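# Hang a wire-backed picture on two wall hooks

## Task

Get the picture onto both wall hooks so its back wire rests on them, with the picture upright, its front facing outward and level; it must be lowered onto the hooks, since letting it drop onto them counts as failure.

## Robot and tools

Robot: two arms, left_arm and right_arm, each with a two-finger gripper. Base positions in the scene frame: left_arm (+0.027, +0.357, +0.049) m, quat_wxyz (+1.000, 0, 0, -0.017); right_arm (-0.019, -0.263, +0.041) m, quat_wxyz (+1.000, 0, 0, +0.023). A camera stand is fixed to the floor behind them.

Frame: the scene frame has its origin at table-top height, halfway between the nominal bases; +z is up, +x points out over the table, and left_arm is on the +y side (arm names do not match image sides). Reported end_effector_position (m) and end_effector_quat_wxyz use this frame and can be off by a few cm, more when an arm reaches far. A gripper's fingers point along its own +z and spread along its own y; the reported position is the point between the pads, just behind the tips.

execute_actions(actions, cameras): actions is a list of actions; each action is a table of up to 15 rows, one row per 1/30 s step; a short table repeats its final row to fill 15 steps. Every row has 14 numbers in [-1, 1]: left_arm dx, dy, dz, rx, ry, rz, opening, then right_arm's seven in the same order, always all 14. dx..rz are offsets, not poses: along scene axes, measured from that arm's Hand target as it stood when the action began (every row counts from that same start, not from the row before). 1.0 equals 0.6 m or 180 degrees; rx, ry, rz form one rotation vector, turning about the Hand target position. Sending the same offset again moves further. Opening is absolute: +1 fully open (about 87 mm between pads), +0.5 about 69 mm, 0 about 43 mm, -0.5 about 18 mm, -1 closed. A 0 opening is a real command, so to leave a gripper alone resend its current value. Images arrive only if actions is empty or cameras names them ("all" for all, [] for none).

move(target, speed, blend, opening_speed, blocking, cameras): target is one 14-number row as above, or a list of up to 15 such rows; every row in the list is an offset from the same starting Hand targets. speed is top path speed in m/s, 0.002 to 2.9 (default 0.25), one value or one per target; rotation is capped at twice that in rad/s. blend (m) rounds corners of a list; 0 stops at each target. opening_speed (per second on the -1..+1 scale, at least 0.2) makes finger changes gradual. blocking=false returns after about 0.5 s while motion continues. Paths are straight, all arms finish together, last at least 0.5 s and are cut at 10 s. Moves do not avoid obstacles or the other arm. Faster motion lags and strays more and strikes harder; a target set far beyond a contact pushes harder. Avoid paths that pass near an arm's own base (go around it). The result adds a move: line, e.g. done, off_target, moving, held or fault, plus limits (paced = pose clipped, held = steps withheld). Done means resting within 10 mm and 2 degrees of its goal; neither done nor off_target tells you about contact.

wait(seconds 0 to 10, cameras) lets time pass with commands held; a running move keeps going. stop(cameras) brakes a running move, needing some distance. zoom_image(camera, region [x0, y0, x1, y1] in pixels, at most 504 by 504) enlarges part of the newest image of one of: cam_head_left, cam_head_right, cam_high, cam_low, cam_left_wrist, cam_right_wrist (all 672x504). finished_scene(scene) ends the current scene, given its number; it cannot be undone, and the picture must stay hung without the robot.

Results: Hand target is the last commanded pose (after clipping) from which the next offsets count. The gripper often settles short of it; waiting does not help, but the next command, even all zeros, re-requests it, and you may add the shortfall as an offset. Each control step clips commanded orientation to within 40 degrees of the measured one. grip_measured is on the opening scale (Joint positions shows it 0 closed to 1 open), with up to about 1 mm error. To grip, command about 0.04 below the reading at first contact; less gives a lighter hold. Pads push about 20 N each. Joint velocities may say within noise. Joint torques include arm weight, have offsets and noise, and joints 1 to 3 wrap at ±28 N m. Tool commands lists current tool commands. Joint ranges (rad): waist -2.618 to 3.054, shoulder 0 to 3.142, elbow 0 to 3.142 (straight at 2.901), wrist pitch ±1.571, wrist yaw ±1.571, wrist roll ±2.094.

Arms sag and tilt under friction and load, more when stretched; small commands may go nowhere or sideways. Check position and orientation after each move and correct tilt. An arm blocked by something keeps pressing until commanded back past its gripper. Motors heat when holding loads, staying stretched, or pushing at unreachable poses: MOTOR HOT appears at 75 °C, 90 °C folds that arm away for good, 100 °C makes it collapse.

Avoid: dropping the picture or releasing it while it moves, letting anything leave the table, hitting the wall, hooks or table hard, any contact or squeeze between the two arms or grippers (the clearance check does not stop gripper-to-gripper contact), strain on wrist camera cables, and arm stops. Occasionally a loose object gets a brief shove. Lower the wire gently onto both hooks before opening the grippers.

Calibration: each camera has intrinsics K, distortion and a T_world_to_cam; fixed cameras may have shifted up to about 2.3 degrees and 9 mm, and wrist camera poses derive from joint readings and may lag during motion.

Each tool is called after "Call:" in YAML: its name, and indented under it one key for each argument.

## Session

Call:
execute_actions:
  actions: []

Scene clock: 0.00 s.
left_arm: end_effector_position=(+0.4157, +0.3596, +0.1151) grip_measured=+1.000 end_effector_quat_wxyz=(+0.593, -0.019, +0.805, +0.008) | right_arm: end_effector_position=(+0.3579, -0.2489, +0.0802) grip_measured=+1.000 end_effector_quat_wxyz=(+0.544, -0.001, +0.839, -0.025)
Joint positions: left_arm=[0.021 1.518 0.381 0.835 -0.047 -0.025 1] | right_arm=[0.051 1.539 0.392 0.724 0.131 0.011 1]
Joint velocities: within noise
Joint torques (N m): no reading
Heat: left arm: 26 °C; right arm: 26 °C.
Hand target: left_arm +0.4172, +0.3596, +0.1179; +0.595, -0.019, +0.803, +0.008 | right_arm +0.3636, -0.2484, +0.0896; +0.556, +0.001, +0.831, -0.024
Tool commands: left_gripper/opening=+1.0 right_gripper/opening=+1.0

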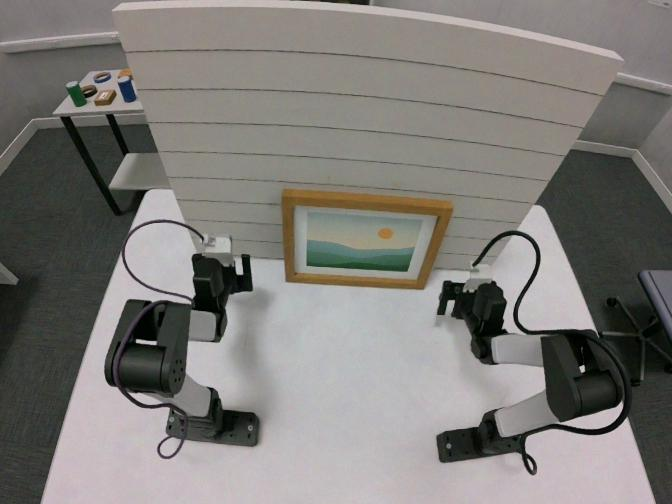

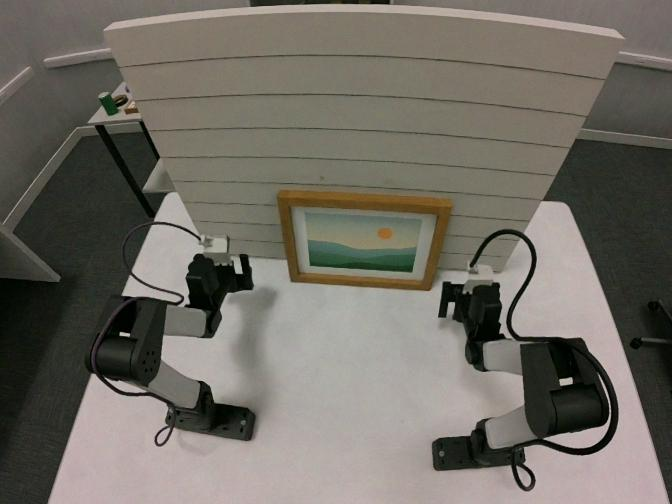

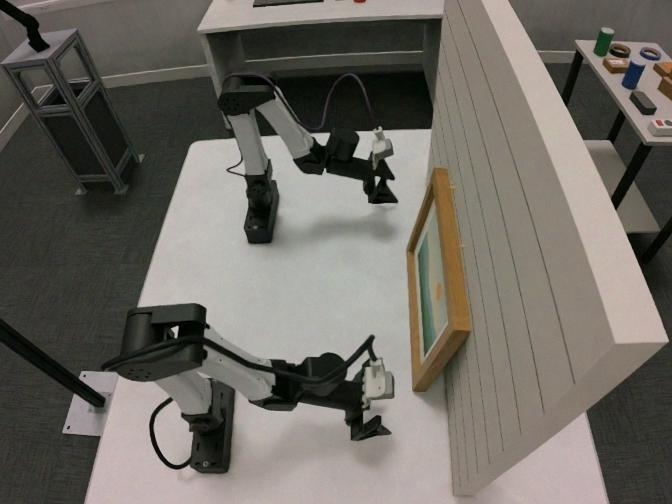

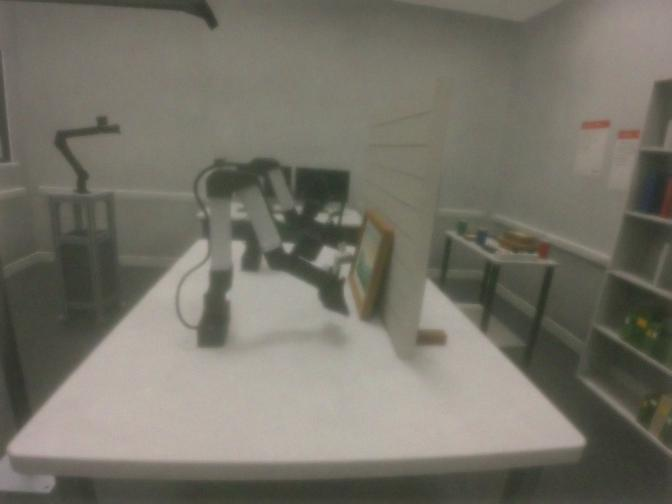

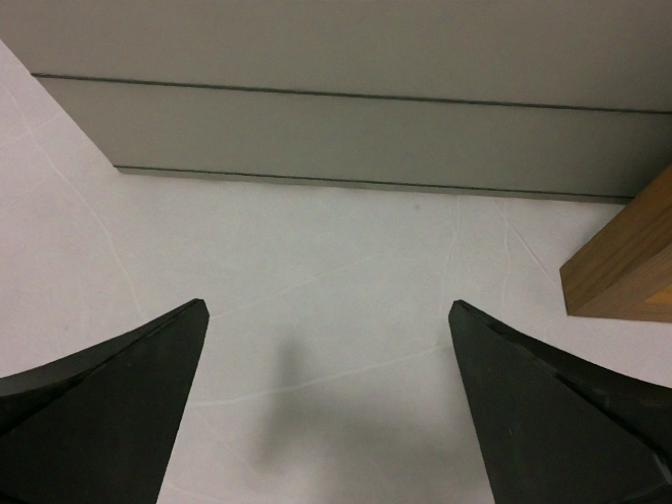

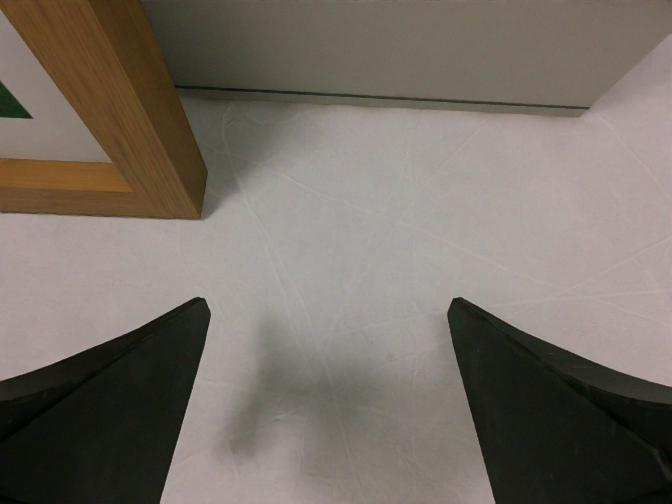

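Call:
zoom_image:
  camera: "cam_high"
  region: [390, 140, 550, 400]

Call:
zoom_image:
  camera: "cam_head_left"
  region: [260, 120, 480, 300]

Call:
zoom_image:
  camera: "cam_head_right"
  region: [260, 120, 480, 300]

Call:
zoom_image:
  camera: "cam_low"
  region: [300, 180, 460, 360]

Scaled by 1.938 from the camera's 672x504 image, which has a finer 960x720 frame.

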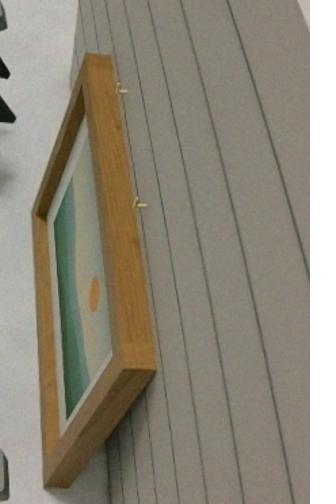

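Scaled by 2.291 from the camera's 672x504 image, which has a finer 960x720 frame.

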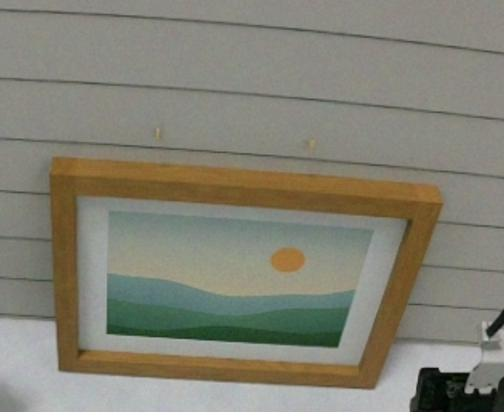

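Scaled by 2.291 from the camera's 672x504 image, which has a finer 960x720 frame.

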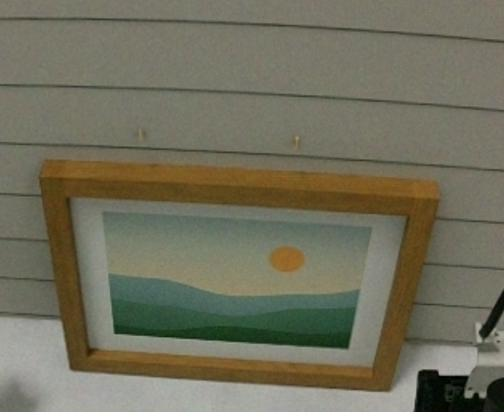

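Scaled by 2.800 from the camera's 672x504 image, which has a finer 960x720 frame.

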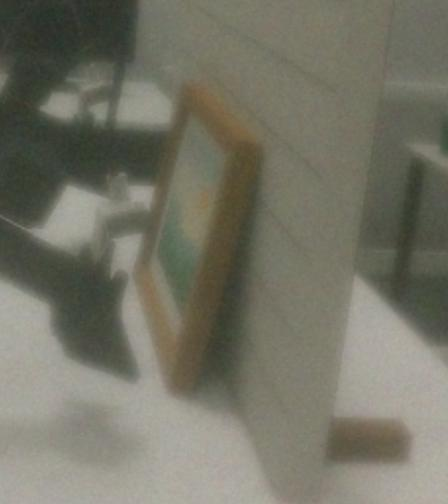

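Call:
zoom_image:
  camera: "cam_right_wrist"
  region: [0, 0, 260, 240]

Call:
zoom_image:
  camera: "cam_high"
  region: [400, 150, 480, 270]

Call:
zoom_image:
  camera: "cam_high"
  region: [400, 290, 490, 400]

Scaled by 1.938 from the camera's 672x504 image, which has a finer 960x720 frame.

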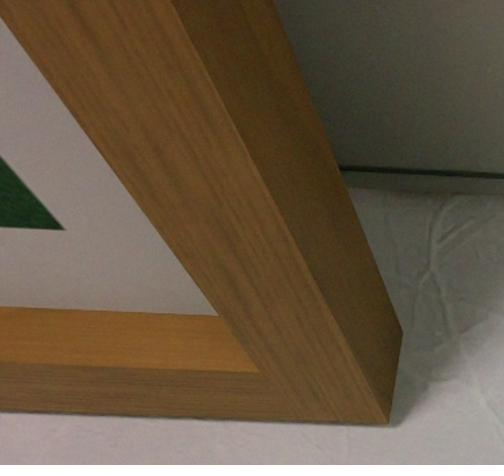

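Scaled by 4.200 from the camera's 672x504 image, which has a finer 960x720 frame.

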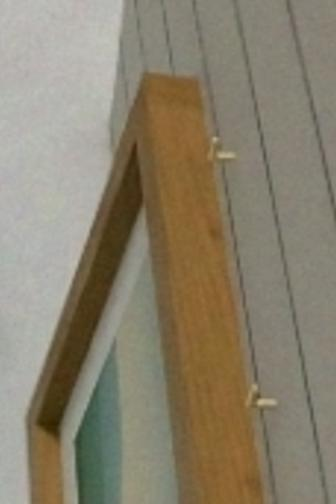

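Scaled by 4.582 from the camera's 672x504 image, which has a finer 960x720 frame.

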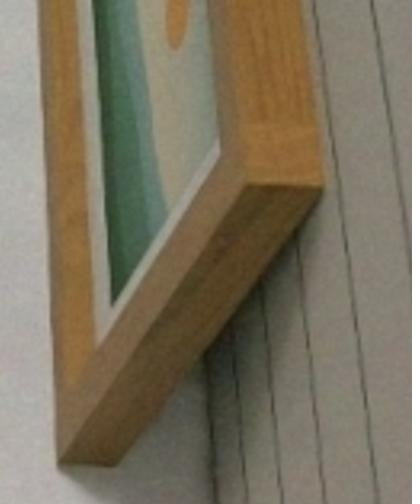

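Call:
move:
  target: [0.022,-0.263,0.085,0,-0.047,-0.022,1,0.061,0.137,0.135,0.014,-0.083,0,1]
  cameras: ["all"]

Scene clock: 24.83 s.
left_arm: end_effector_position=(+0.4235, +0.2039, +0.1606) grip_measured=+1.000 end_effector_quat_wxyz=(+0.644, +0.021, +0.765, -0.013) | right_arm: end_effector_position=(+0.3898, -0.1706, +0.1536) grip_measured=+1.000 end_effector_quat_wxyz=(+0.639, +0.003, +0.769, -0.014)
Joint positions: left_arm=[-0.528 1.588 0.552 0.839 -0.507 -0.088 1] | right_arm=[0.334 1.534 0.516 0.817 0.399 0.061 1]
Joint torques (N m): left_arm=[-0.29 -4.79 7.39 1.78 -0.24 -0.1] | right_arm=[0.76 -4.03 9.96 2.08 0.12 0.21]
Heat: left arm: 29 °C; right arm: 28 °C.
Hand target: left_arm +0.4304, +0.2018, +0.1687; +0.652, +0.009, +0.758, -0.014 | right_arm +0.4001, -0.1662, +0.1706; +0.660, +0.016, +0.751, -0.006
Off the commanded pose: left_arm 0.011 m, 2 deg | right_arm 0.020 m, 4 deg.
move: off_target (left_arm, right_arm)
camera_calibration:
cam_left_wrist: T_world_to_cam=[[-0.0418233, -0.999125, -0.0000337935, 0.218931], [-0.867271, 0.0363207, -0.49651, 0.460323], [0.496077, -0.0207364, -0.868031, 0.0809262], [0, 0, 0, 1]] pos_world=[0.368236, 0.203699, 0.298809]
cam_right_wrist: T_world_to_cam=[[-0.0114098, -0.999504, 0.0293682, -0.172081], [-0.874736, -0.0042528, -0.484581, 0.435908], [0.484465, -0.0312184, -0.874253, 0.0850307], [0, 0, 0, 1]] pos_world=[0.338147, -0.167487, 0.290625]

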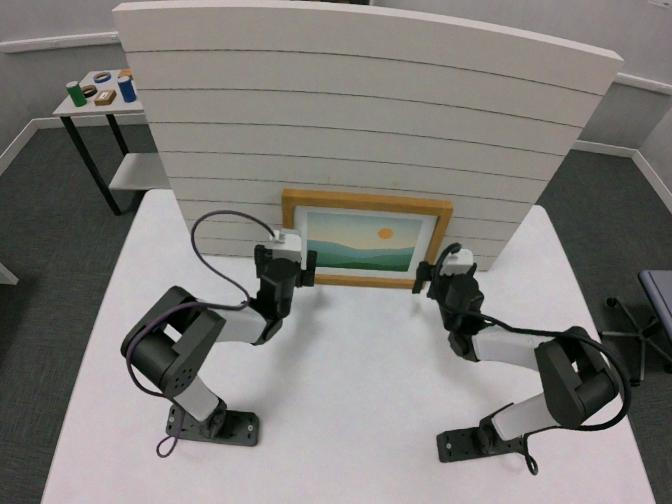

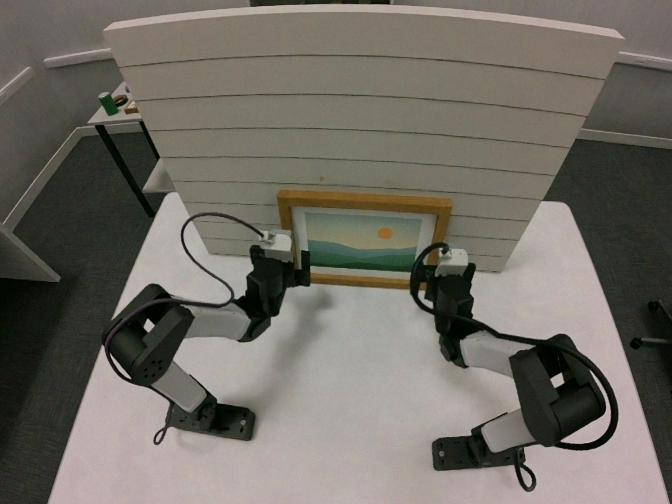

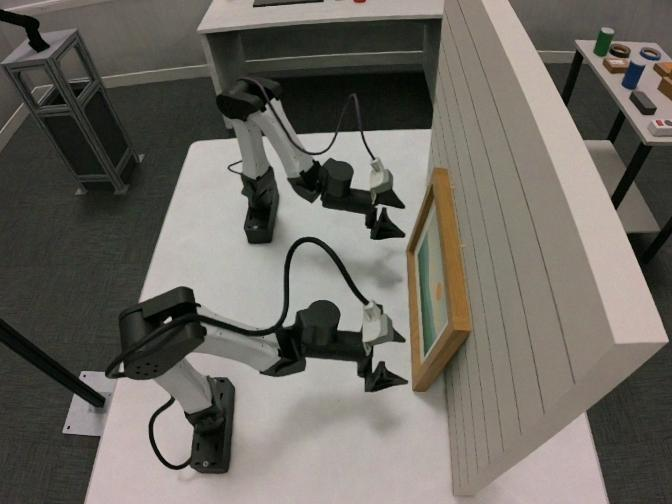

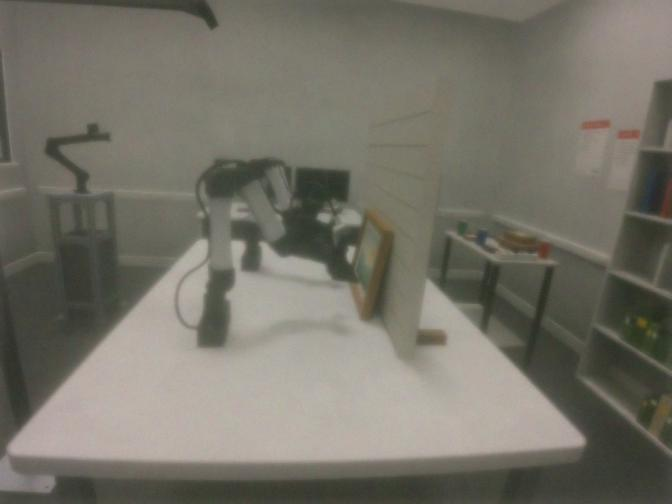

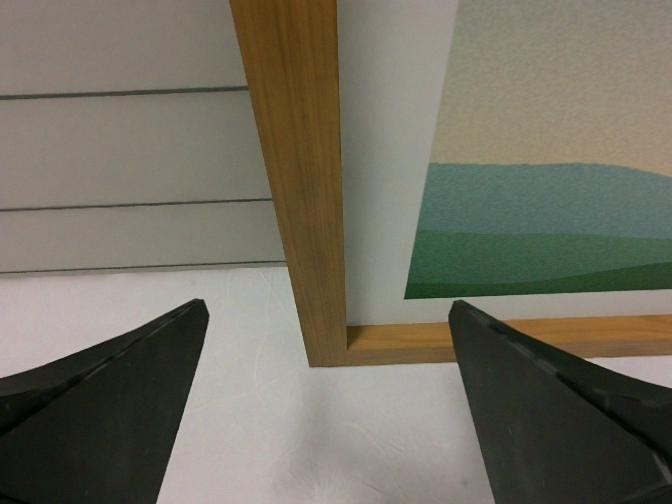

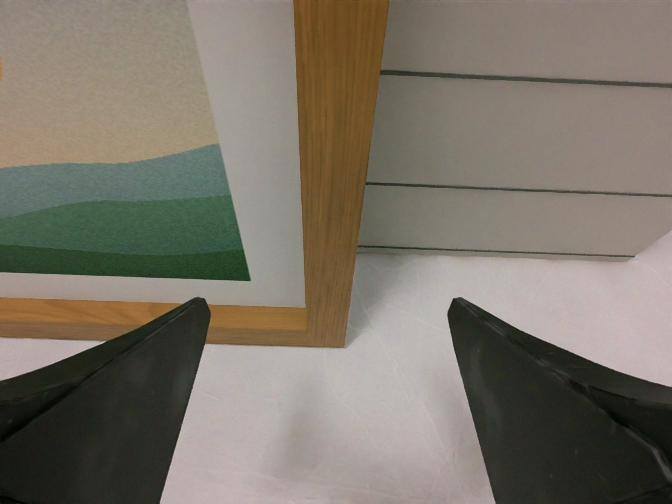

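Call:
move:
  target: [0.07,0.006,0.008,0,0,0,1,0.085,0,0.015,0,0,0,1]
  speed: 0.1
  cameras: ["cam_high","cam_left_wrist","cam_right_wrist"]

Call:
zoom_image:
  camera: "cam_high"
  region: [330, 150, 490, 410]

Scene clock: 29.60 s.
left_arm: end_effector_position=(+0.4664, +0.2077, +0.1714) grip_measured=+1.000 end_effector_quat_wxyz=(+0.653, +0.005, +0.758, -0.014) | right_arm: end_effector_position=(+0.4419, -0.1694, +0.1687) grip_measured=+1.000 end_effector_quat_wxyz=(+0.649, +0.017, +0.760, -0.015)
Joint positions: left_arm=[-0.453 1.694 0.695 0.834 -0.454 -0.088 1] | right_arm=[0.285 1.682 0.715 0.799 0.371 0.061 1]
Joint torques (N m): left_arm=[0.27 -5.76 7.58 1.59 0.03 0.06] | right_arm=[-0.36 -5.37 10.48 1.77 -0.14 0.11]
Heat: left arm: 29 °C; right arm: 29 °C.
Hand target: left_arm +0.4724, +0.2054, +0.1736; +0.652, +0.009, +0.758, -0.014 | right_arm +0.4511, -0.1662, +0.1796; +0.660, +0.016, +0.751, -0.006
Off the commanded pose: left_arm 0.007 m, 0 deg | right_arm 0.015 m, 2 deg.
move: off_target (right_arm)
camera_calibration:
cam_left_wrist: T_world_to_cam=[[-0.0183009, -0.999562, 0.0232662, 0.209516], [-0.856282, 0.00365547, -0.516496, 0.507832], [0.516185, -0.0293748, -0.855973, 0.059432], [0, 0, 0, 1]] pos_world=[0.408004, 0.209314, 0.308291]
cam_right_wrist: T_world_to_cam=[[-0.0338186, -0.99935, 0.0124983, -0.157904], [-0.860157, 0.022736, -0.509522, 0.491208], [0.508906, -0.0279818, -0.860367, 0.0603898], [0, 0, 0, 1]] pos_world=[0.386443, -0.16728, 0.304212]
Images, in order (width x height): cam_high 672x504, cam_left_wrist 672x504, cam_right_wrist 672x504.

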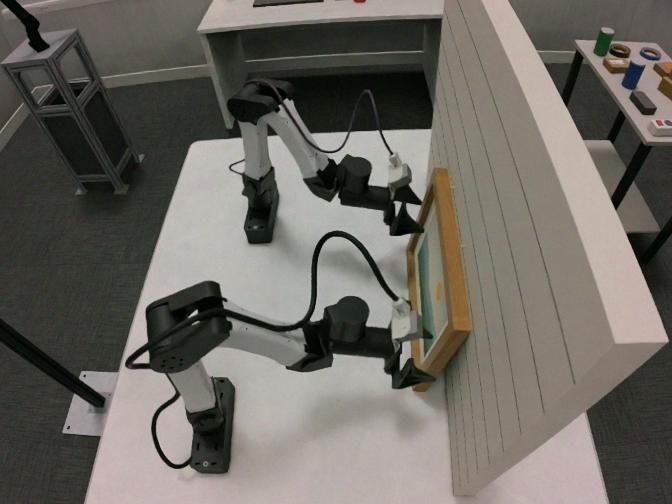

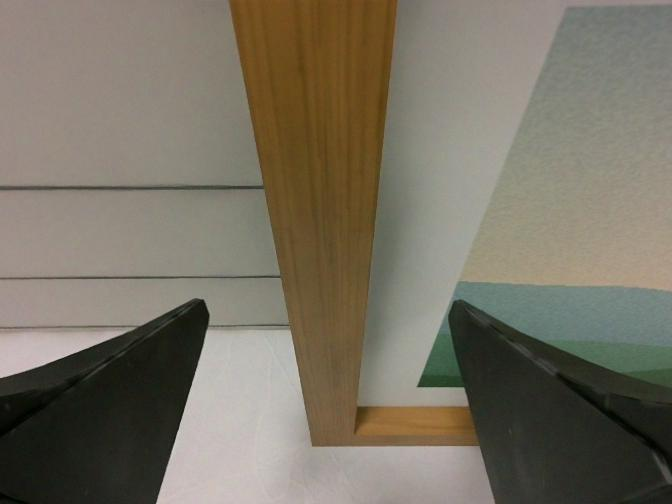

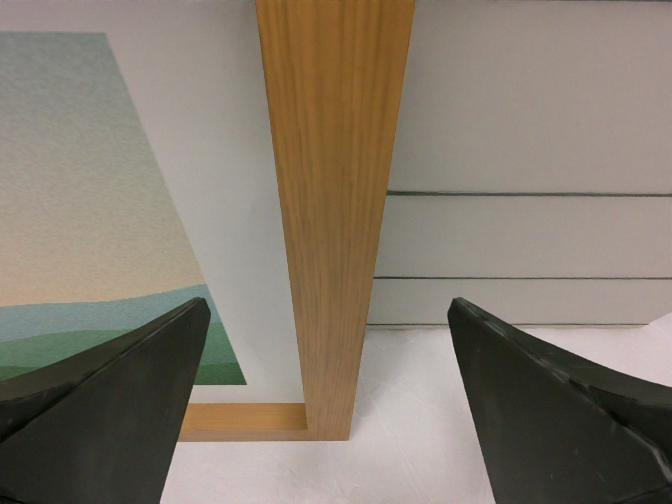

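Scaled by 1.938 from the camera's 672x504 image, which has a finer 960x720 frame.

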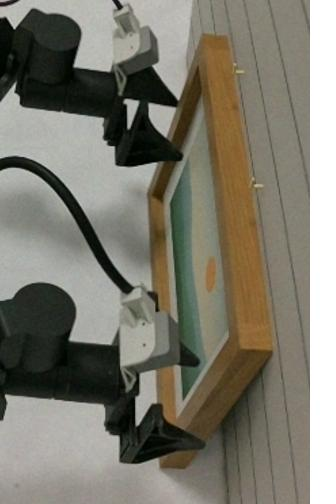

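Call:
move:
  target:
    - [0.014,0,0,0,0,0,1,0.017,0,0.009,0,0,0,1]
    - [0.014,0,0,0,0,0,-0.4,0.017,0,0.009,0,0,0,-0.4]
  speed: 0.05
  opening_speed: 0.7
  cameras: ["cam_high","cam_left_wrist","cam_right_wrist"]

Call:
zoom_image:
  camera: "cam_high"
  region: [330, 150, 490, 410]

Scene clock: 41.60 s.
left_arm: end_effector_position=(+0.4728, +0.2076, +0.1696) grip_measured=-0.338 end_effector_quat_wxyz=(+0.650, +0.009, +0.760, -0.013) | right_arm: end_effector_position=(+0.4518, -0.1705, +0.1736) grip_measured=-0.341 end_effector_quat_wxyz=(+0.649, +0.017, +0.761, -0.015)
Joint positions: left_arm=[-0.442 1.715 0.719 0.825 -0.438 -0.082 0.331] | right_arm=[0.272 1.698 0.762 0.767 0.361 0.059 0.329]
Joint torques (N m): left_arm=[0.34 -5.6 8.06 1.63 -0.01 0.01] | right_arm=[-0.12 -5.48 10.78 1.8 -0.18 0.12]
Heat: left arm: 30 °C; right arm: 31 °C.
Hand target: left_arm +0.4808, +0.2055, +0.1734; +0.652, +0.009, +0.758, -0.014 | right_arm +0.4614, -0.1662, +0.1851; +0.660, +0.016, +0.751, -0.006
Off the commanded pose: left_arm 0.009 m, 0 deg | right_arm 0.016 m, 2 deg.
move: off_target (right_arm); target 2's new opening was sent with right_arm's hand 0.015 m and 2 deg from that target
camera_calibration:
cam_left_wrist: T_world_to_cam=[[-0.023854, -0.99958, 0.0164638, 0.213375], [-0.859721, 0.0121062, -0.51062, 0.511235], [0.510206, -0.0263347, -0.859649, 0.0574216], [0, 0, 0, 1]] pos_world=[0.415313, 0.208609, 0.306896]
cam_right_wrist: T_world_to_cam=[[-0.035489, -0.999277, 0.0136543, -0.158201], [-0.861221, 0.0236489, -0.507681, 0.502559], [0.506991, -0.0297765, -0.861437, 0.0602637], [0, 0, 0, 1]] pos_world=[0.396647, -0.168177, 0.309213]
Images, in order (width x height): cam_high 672x504, cam_left_wrist 672x504, cam_right_wrist 672x504.

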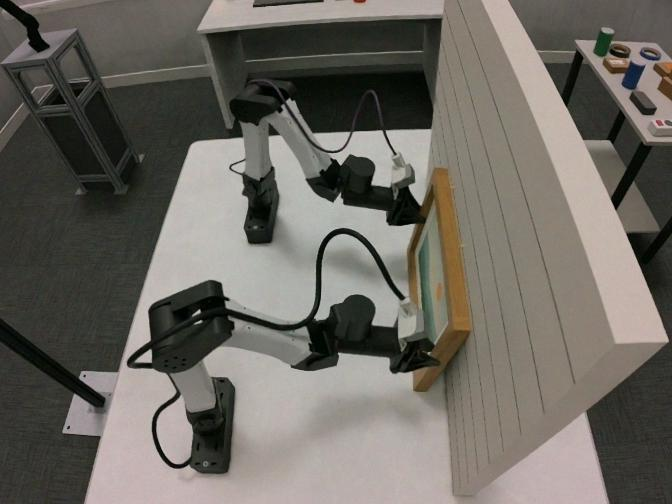

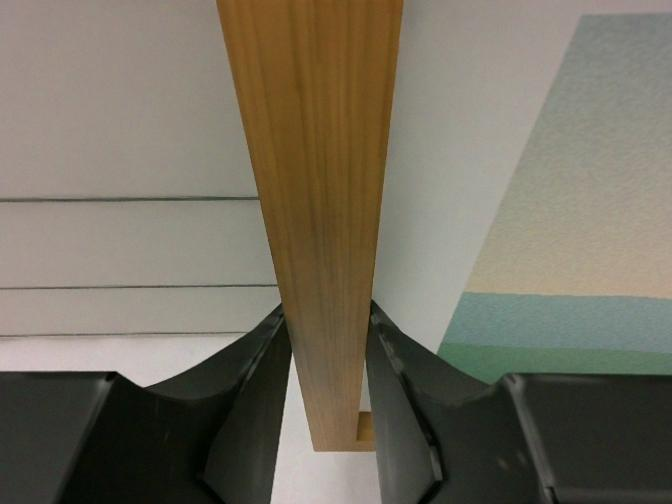

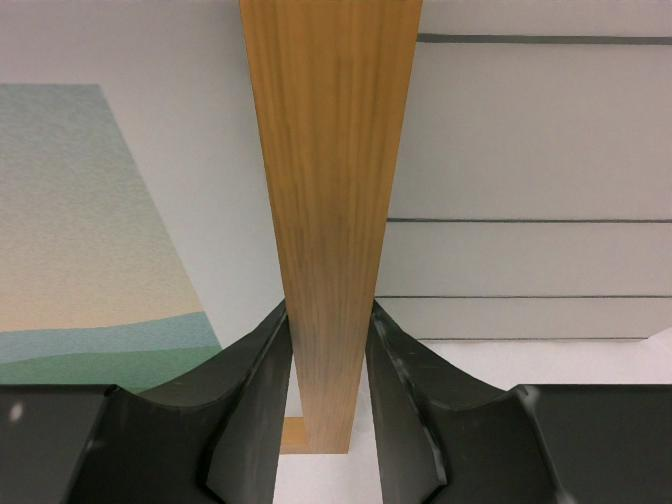

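Scaled by 1.938 from the camera's 672x504 image, which has a finer 960x720 frame.

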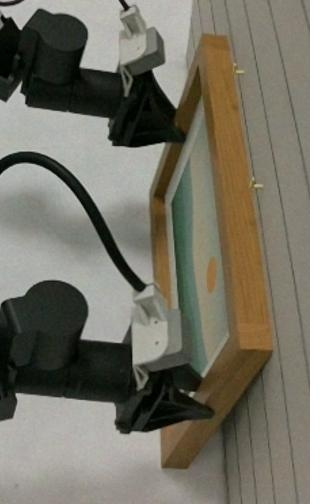

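Call:
move:
  target:
    - [-0.08,0,0.06,0,0,0,-0.42,-0.08,0,0.06,0,0,0,-0.42]
    - [-0.22,0,0.2,0,-0.194,0,-0.42,-0.22,0,0.2,0,-0.194,0,-0.42]
  speed: 0.1
  blend: [0.02,0]
  cameras: ["all"]

Call:
zoom_image:
  camera: "cam_high"
  region: [310, 110, 510, 410]

Scene clock: 49.07 s.
left_arm: end_effector_position=(+0.3572, +0.2107, +0.2668) grip_measured=-0.336 end_effector_quat_wxyz=(+0.801, +0.011, +0.599, -0.003) | right_arm: end_effector_position=(+0.3371, -0.1692, +0.2661) grip_measured=-0.340 end_effector_quat_wxyz=(+0.808, +0.012, +0.589, -0.011)
Joint positions: left_arm=[-0.726 1.407 0.294 1.493 -0.702 0.266 0.332] | right_arm=[0.469 1.356 0.282 1.435 0.522 -0.179 0.33]
Joint torques (N m): left_arm=[-1.66 -6.12 4.44 2.18 0.49 0.59] | right_arm=[1.42 -3.67 7.08 2.86 -0.37 -0.37]
Heat: left arm: 30 °C; right arm: 32 °C.
Hand target: left_arm +0.3487, +0.2054, +0.2935; +0.850, +0.012, +0.527, -0.011 | right_arm +0.3294, -0.1662, +0.3052; +0.855, +0.017, +0.519, +0.000
Off the commanded pose: left_arm 0.028 m, 10 deg | right_arm 0.040 m, 10 deg.
joint sent to its limit (left arm) — joint 4 (wrist pitch), upper limit. The joint targets are off in orientation, not in position.
joint sent to its limit (right arm) — joint 4 (wrist pitch), upper limit. The joint targets still meet the commanded pose.
move: off_target (left_arm, right_arm)
camera_calibration:
cam_left_wrist: T_world_to_cam=[[-0.0152899, -0.99988, -0.002559, 0.214267], [-0.558105, 0.0106579, -0.829702, 0.439197], [0.829629, -0.0112579, -0.558201, 0.00237678], [0, 0, 0, 1]] pos_world=[0.246422, 0.209587, 0.366278]
cam_right_wrist: T_world_to_cam=[[-0.028488, -0.99955, 0.00938293, -0.163456], [-0.538436, 0.00743591, -0.842634, 0.428282], [0.842185, -0.029057, -0.538406, -0.000626078], [0, 0, 0, 1]] pos_world=[0.226473, -0.166585, 0.362082]

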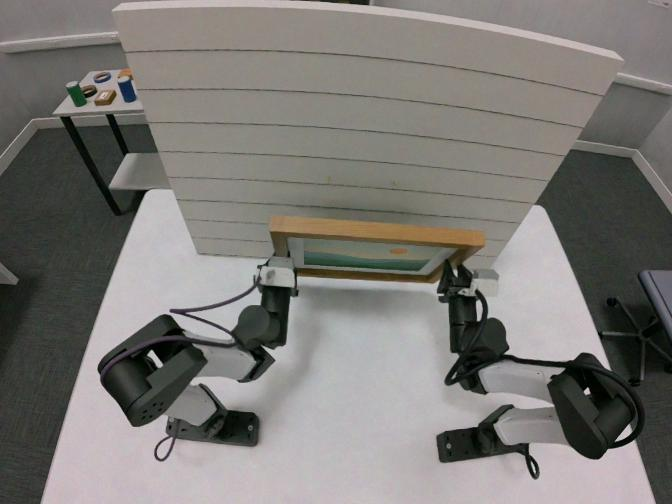

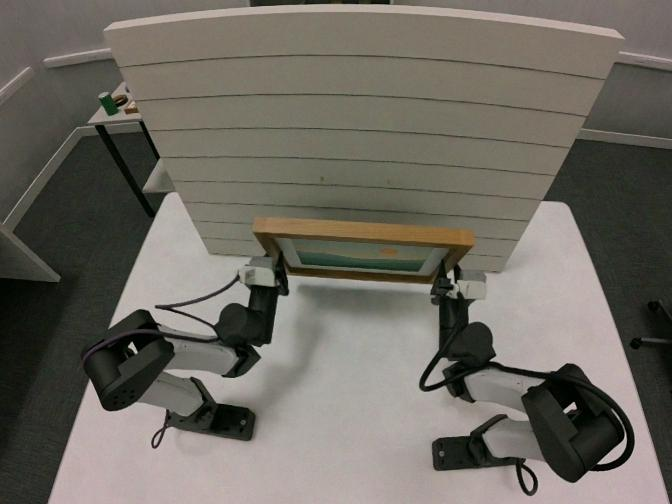

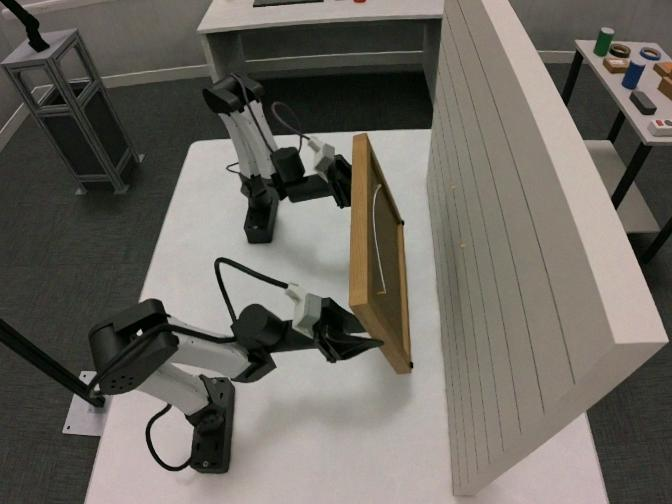

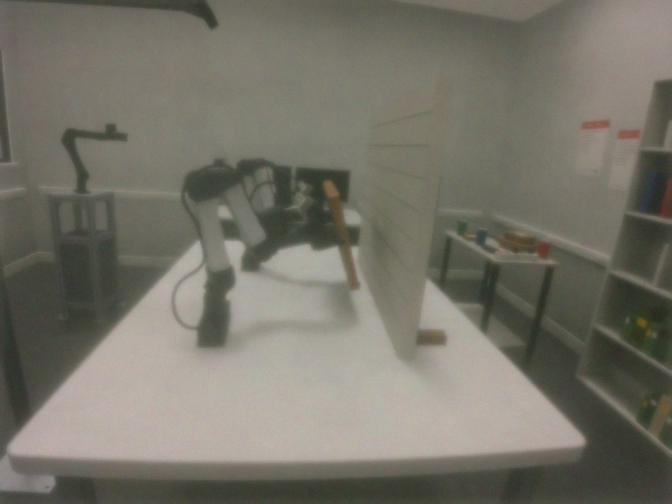

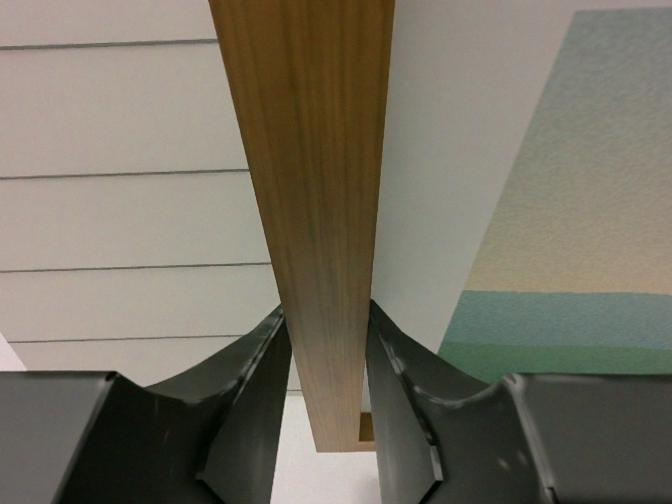

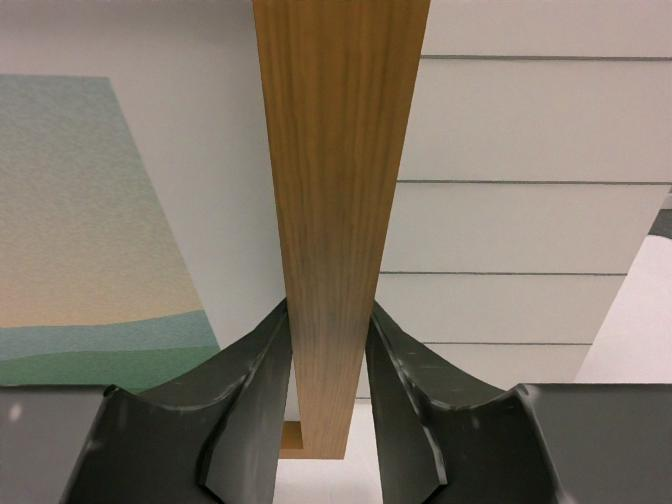

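Scaled by 1.680 from the camera's 672x504 image, which has a finer 960x720 frame.

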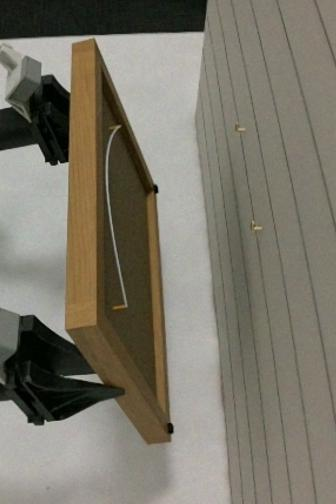

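Call:
zoom_image:
  camera: "cam_high"
  region: [340, 125, 420, 255]

Call:
zoom_image:
  camera: "cam_high"
  region: [340, 250, 420, 380]

Call:
zoom_image:
  camera: "cam_high"
  region: [440, 170, 480, 260]

Scaled by 3.877 from the camera's 672x504 image, which has a finer 960x720 frame.

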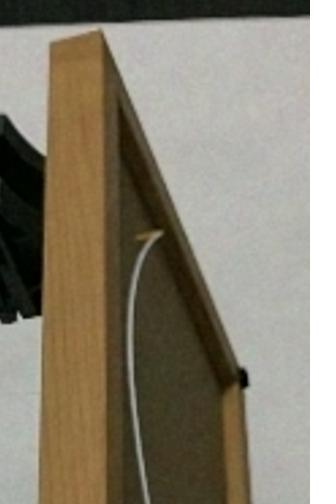

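Scaled by 3.877 from the camera's 672x504 image, which has a finer 960x720 frame.

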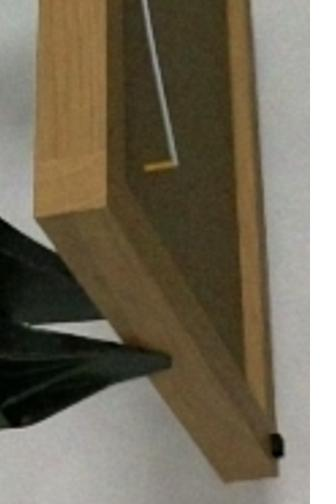

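Scaled by 5.600 from the camera's 672x504 image, which has a finer 960x720 frame.

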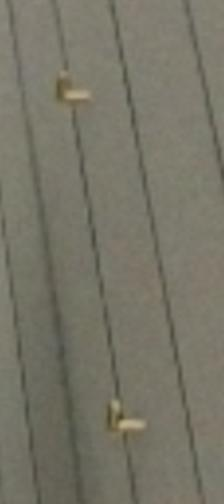

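Call:
move:
  target: [0.177,0.028,0.003,0,0.147,0,-0.42,0.178,0.028,-0.009,0,0.147,0,-0.42]
  speed: 0.1
  cameras: ["all"]

Call:
zoom_image:
  camera: "cam_high"
  region: [380, 110, 500, 230]

Call:
zoom_image:
  camera: "cam_high"
  region: [380, 210, 500, 330]

Call:
zoom_image:
  camera: "cam_head_left"
  region: [240, 110, 490, 300]

Call:
zoom_image:
  camera: "cam_low"
  region: [300, 150, 460, 330]

Scene clock: 76.80 s.
left_arm: end_effector_position=(+0.4410, +0.2264, +0.2529) grip_measured=-0.336 end_effector_quat_wxyz=(+0.665, +0.015, +0.746, -0.006) | right_arm: end_effector_position=(+0.4214, -0.1536, +0.2528) grip_measured=-0.339 end_effector_quat_wxyz=(+0.668, +0.012, +0.744, -0.015)
Joint positions: left_arm=[-0.442 1.379 0.741 0.511 -0.444 -0.044 0.332] | right_arm=[0.36 1.445 0.819 0.508 0.443 0.044 0.33]
Joint torques (N m): left_arm=[0.01 -5.79 10.88 2.3 -0.05 0.36] | right_arm=[-0.02 -5.74 14.16 2.39 -0.07 -0.19]
Heat: left arm: 33 °C; right arm: 40 °C.
Hand target: left_arm +0.4549, +0.2222, +0.2953; +0.707, +0.009, +0.707, -0.013 | right_arm +0.4362, -0.1495, +0.2996; +0.713, +0.016, +0.701, -0.005
Off the commanded pose: left_arm 0.045 m, 7 deg | right_arm 0.049 m, 7 deg.
move: off_target (left_arm, right_arm)
camera_calibration:
cam_left_wrist: T_world_to_cam=[[-0.0239195, -0.999712, -0.00185753, 0.234782], [-0.837979, 0.021063, -0.545295, 0.523376], [0.545178, -0.0114866, -0.838242, 0.12149], [0, 0, 0, 1]] pos_world=[0.37796, 0.225086, 0.387669]
cam_right_wrist: T_world_to_cam=[[-0.0277774, -0.999418, 0.0197959, -0.148342], [-0.833984, 0.0122526, -0.551652, 0.514134], [0.551089, -0.0318329, -0.833839, 0.118603], [0, 0, 0, 1]] pos_world=[0.359298, -0.15078, 0.385456]

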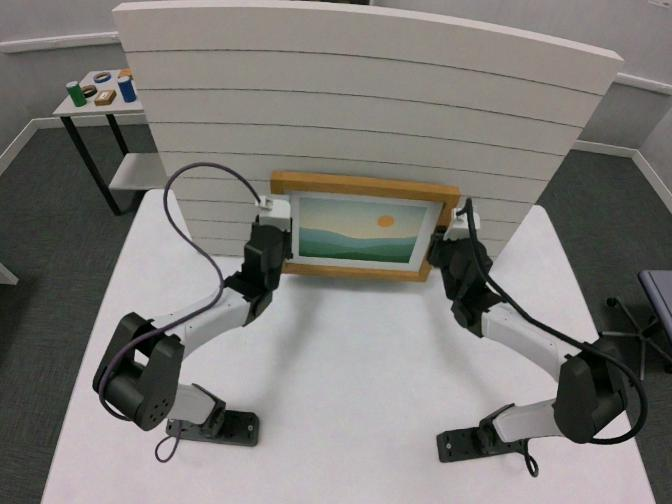

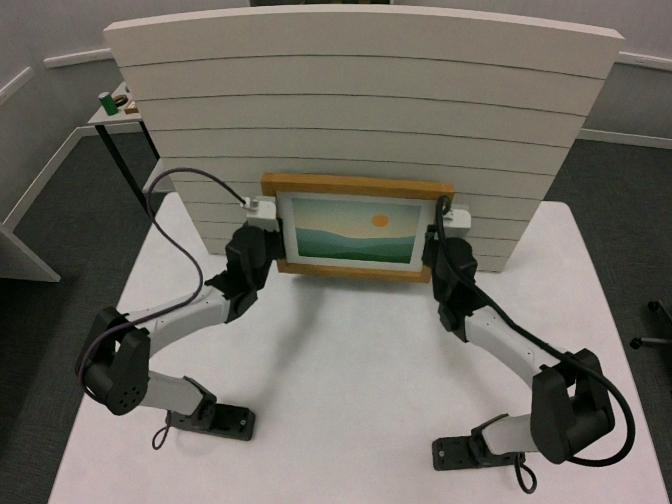

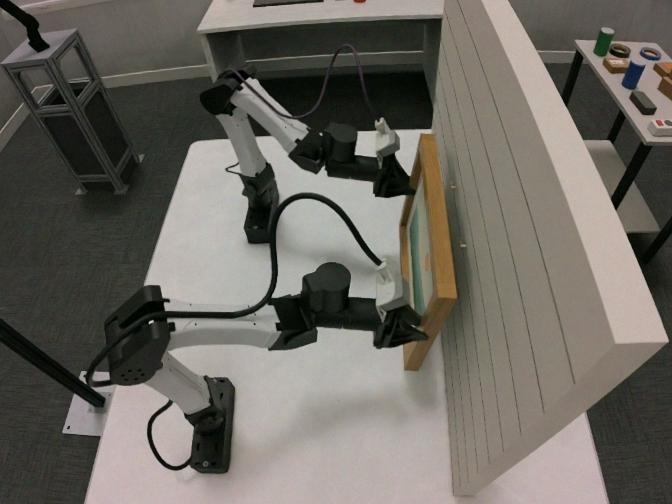

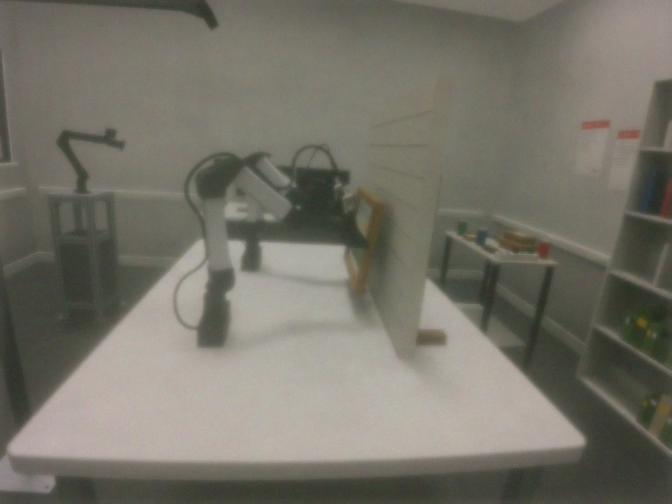

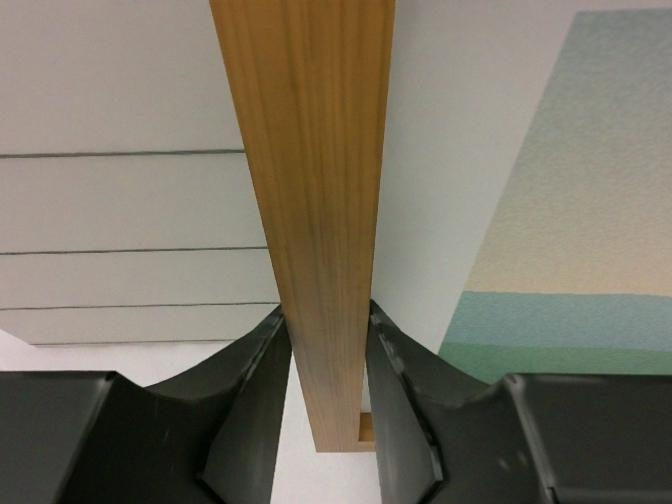

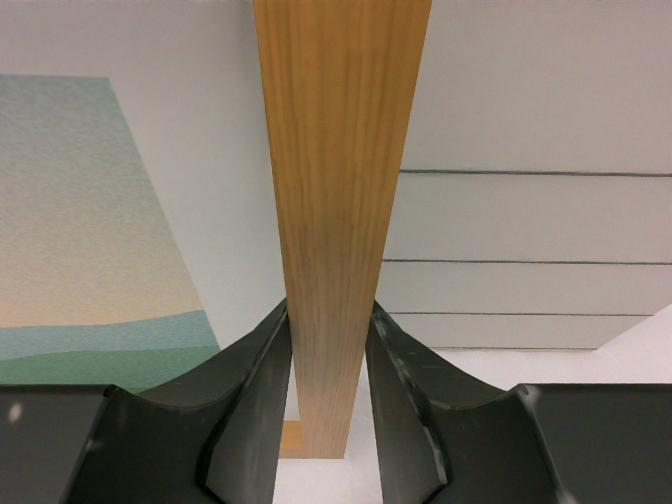

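Scaled by 4.200 from the camera's 672x504 image, which has a finer 960x720 frame.

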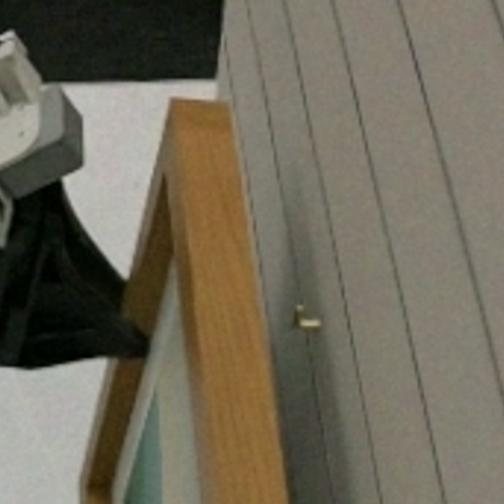

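Scaled by 4.200 from the camera's 672x504 image, which has a finer 960x720 frame.

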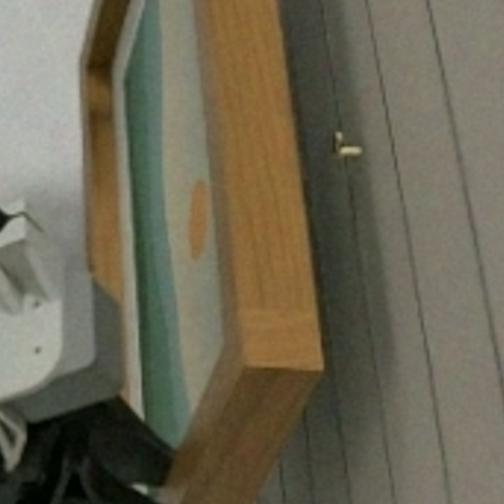

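Scaled by 2.016 from the camera's 672x504 image, which has a finer 960x720 frame.

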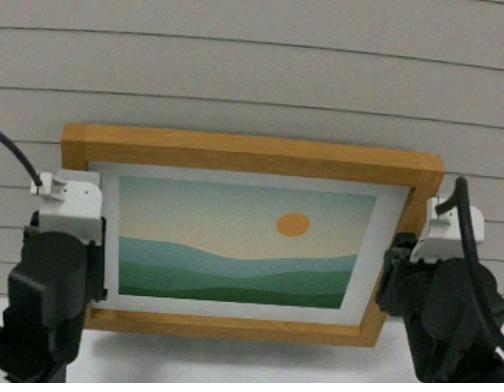

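Scaled by 2.800 from the camera's 672x504 image, which has a finer 960x720 frame.

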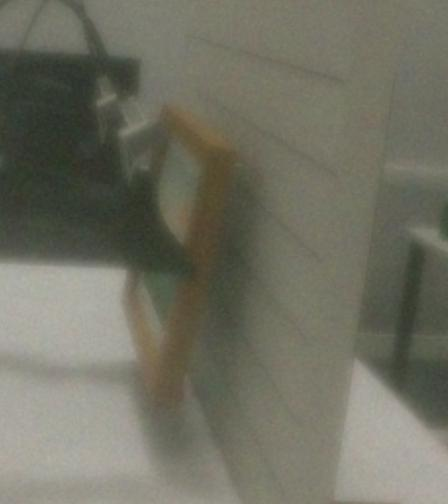

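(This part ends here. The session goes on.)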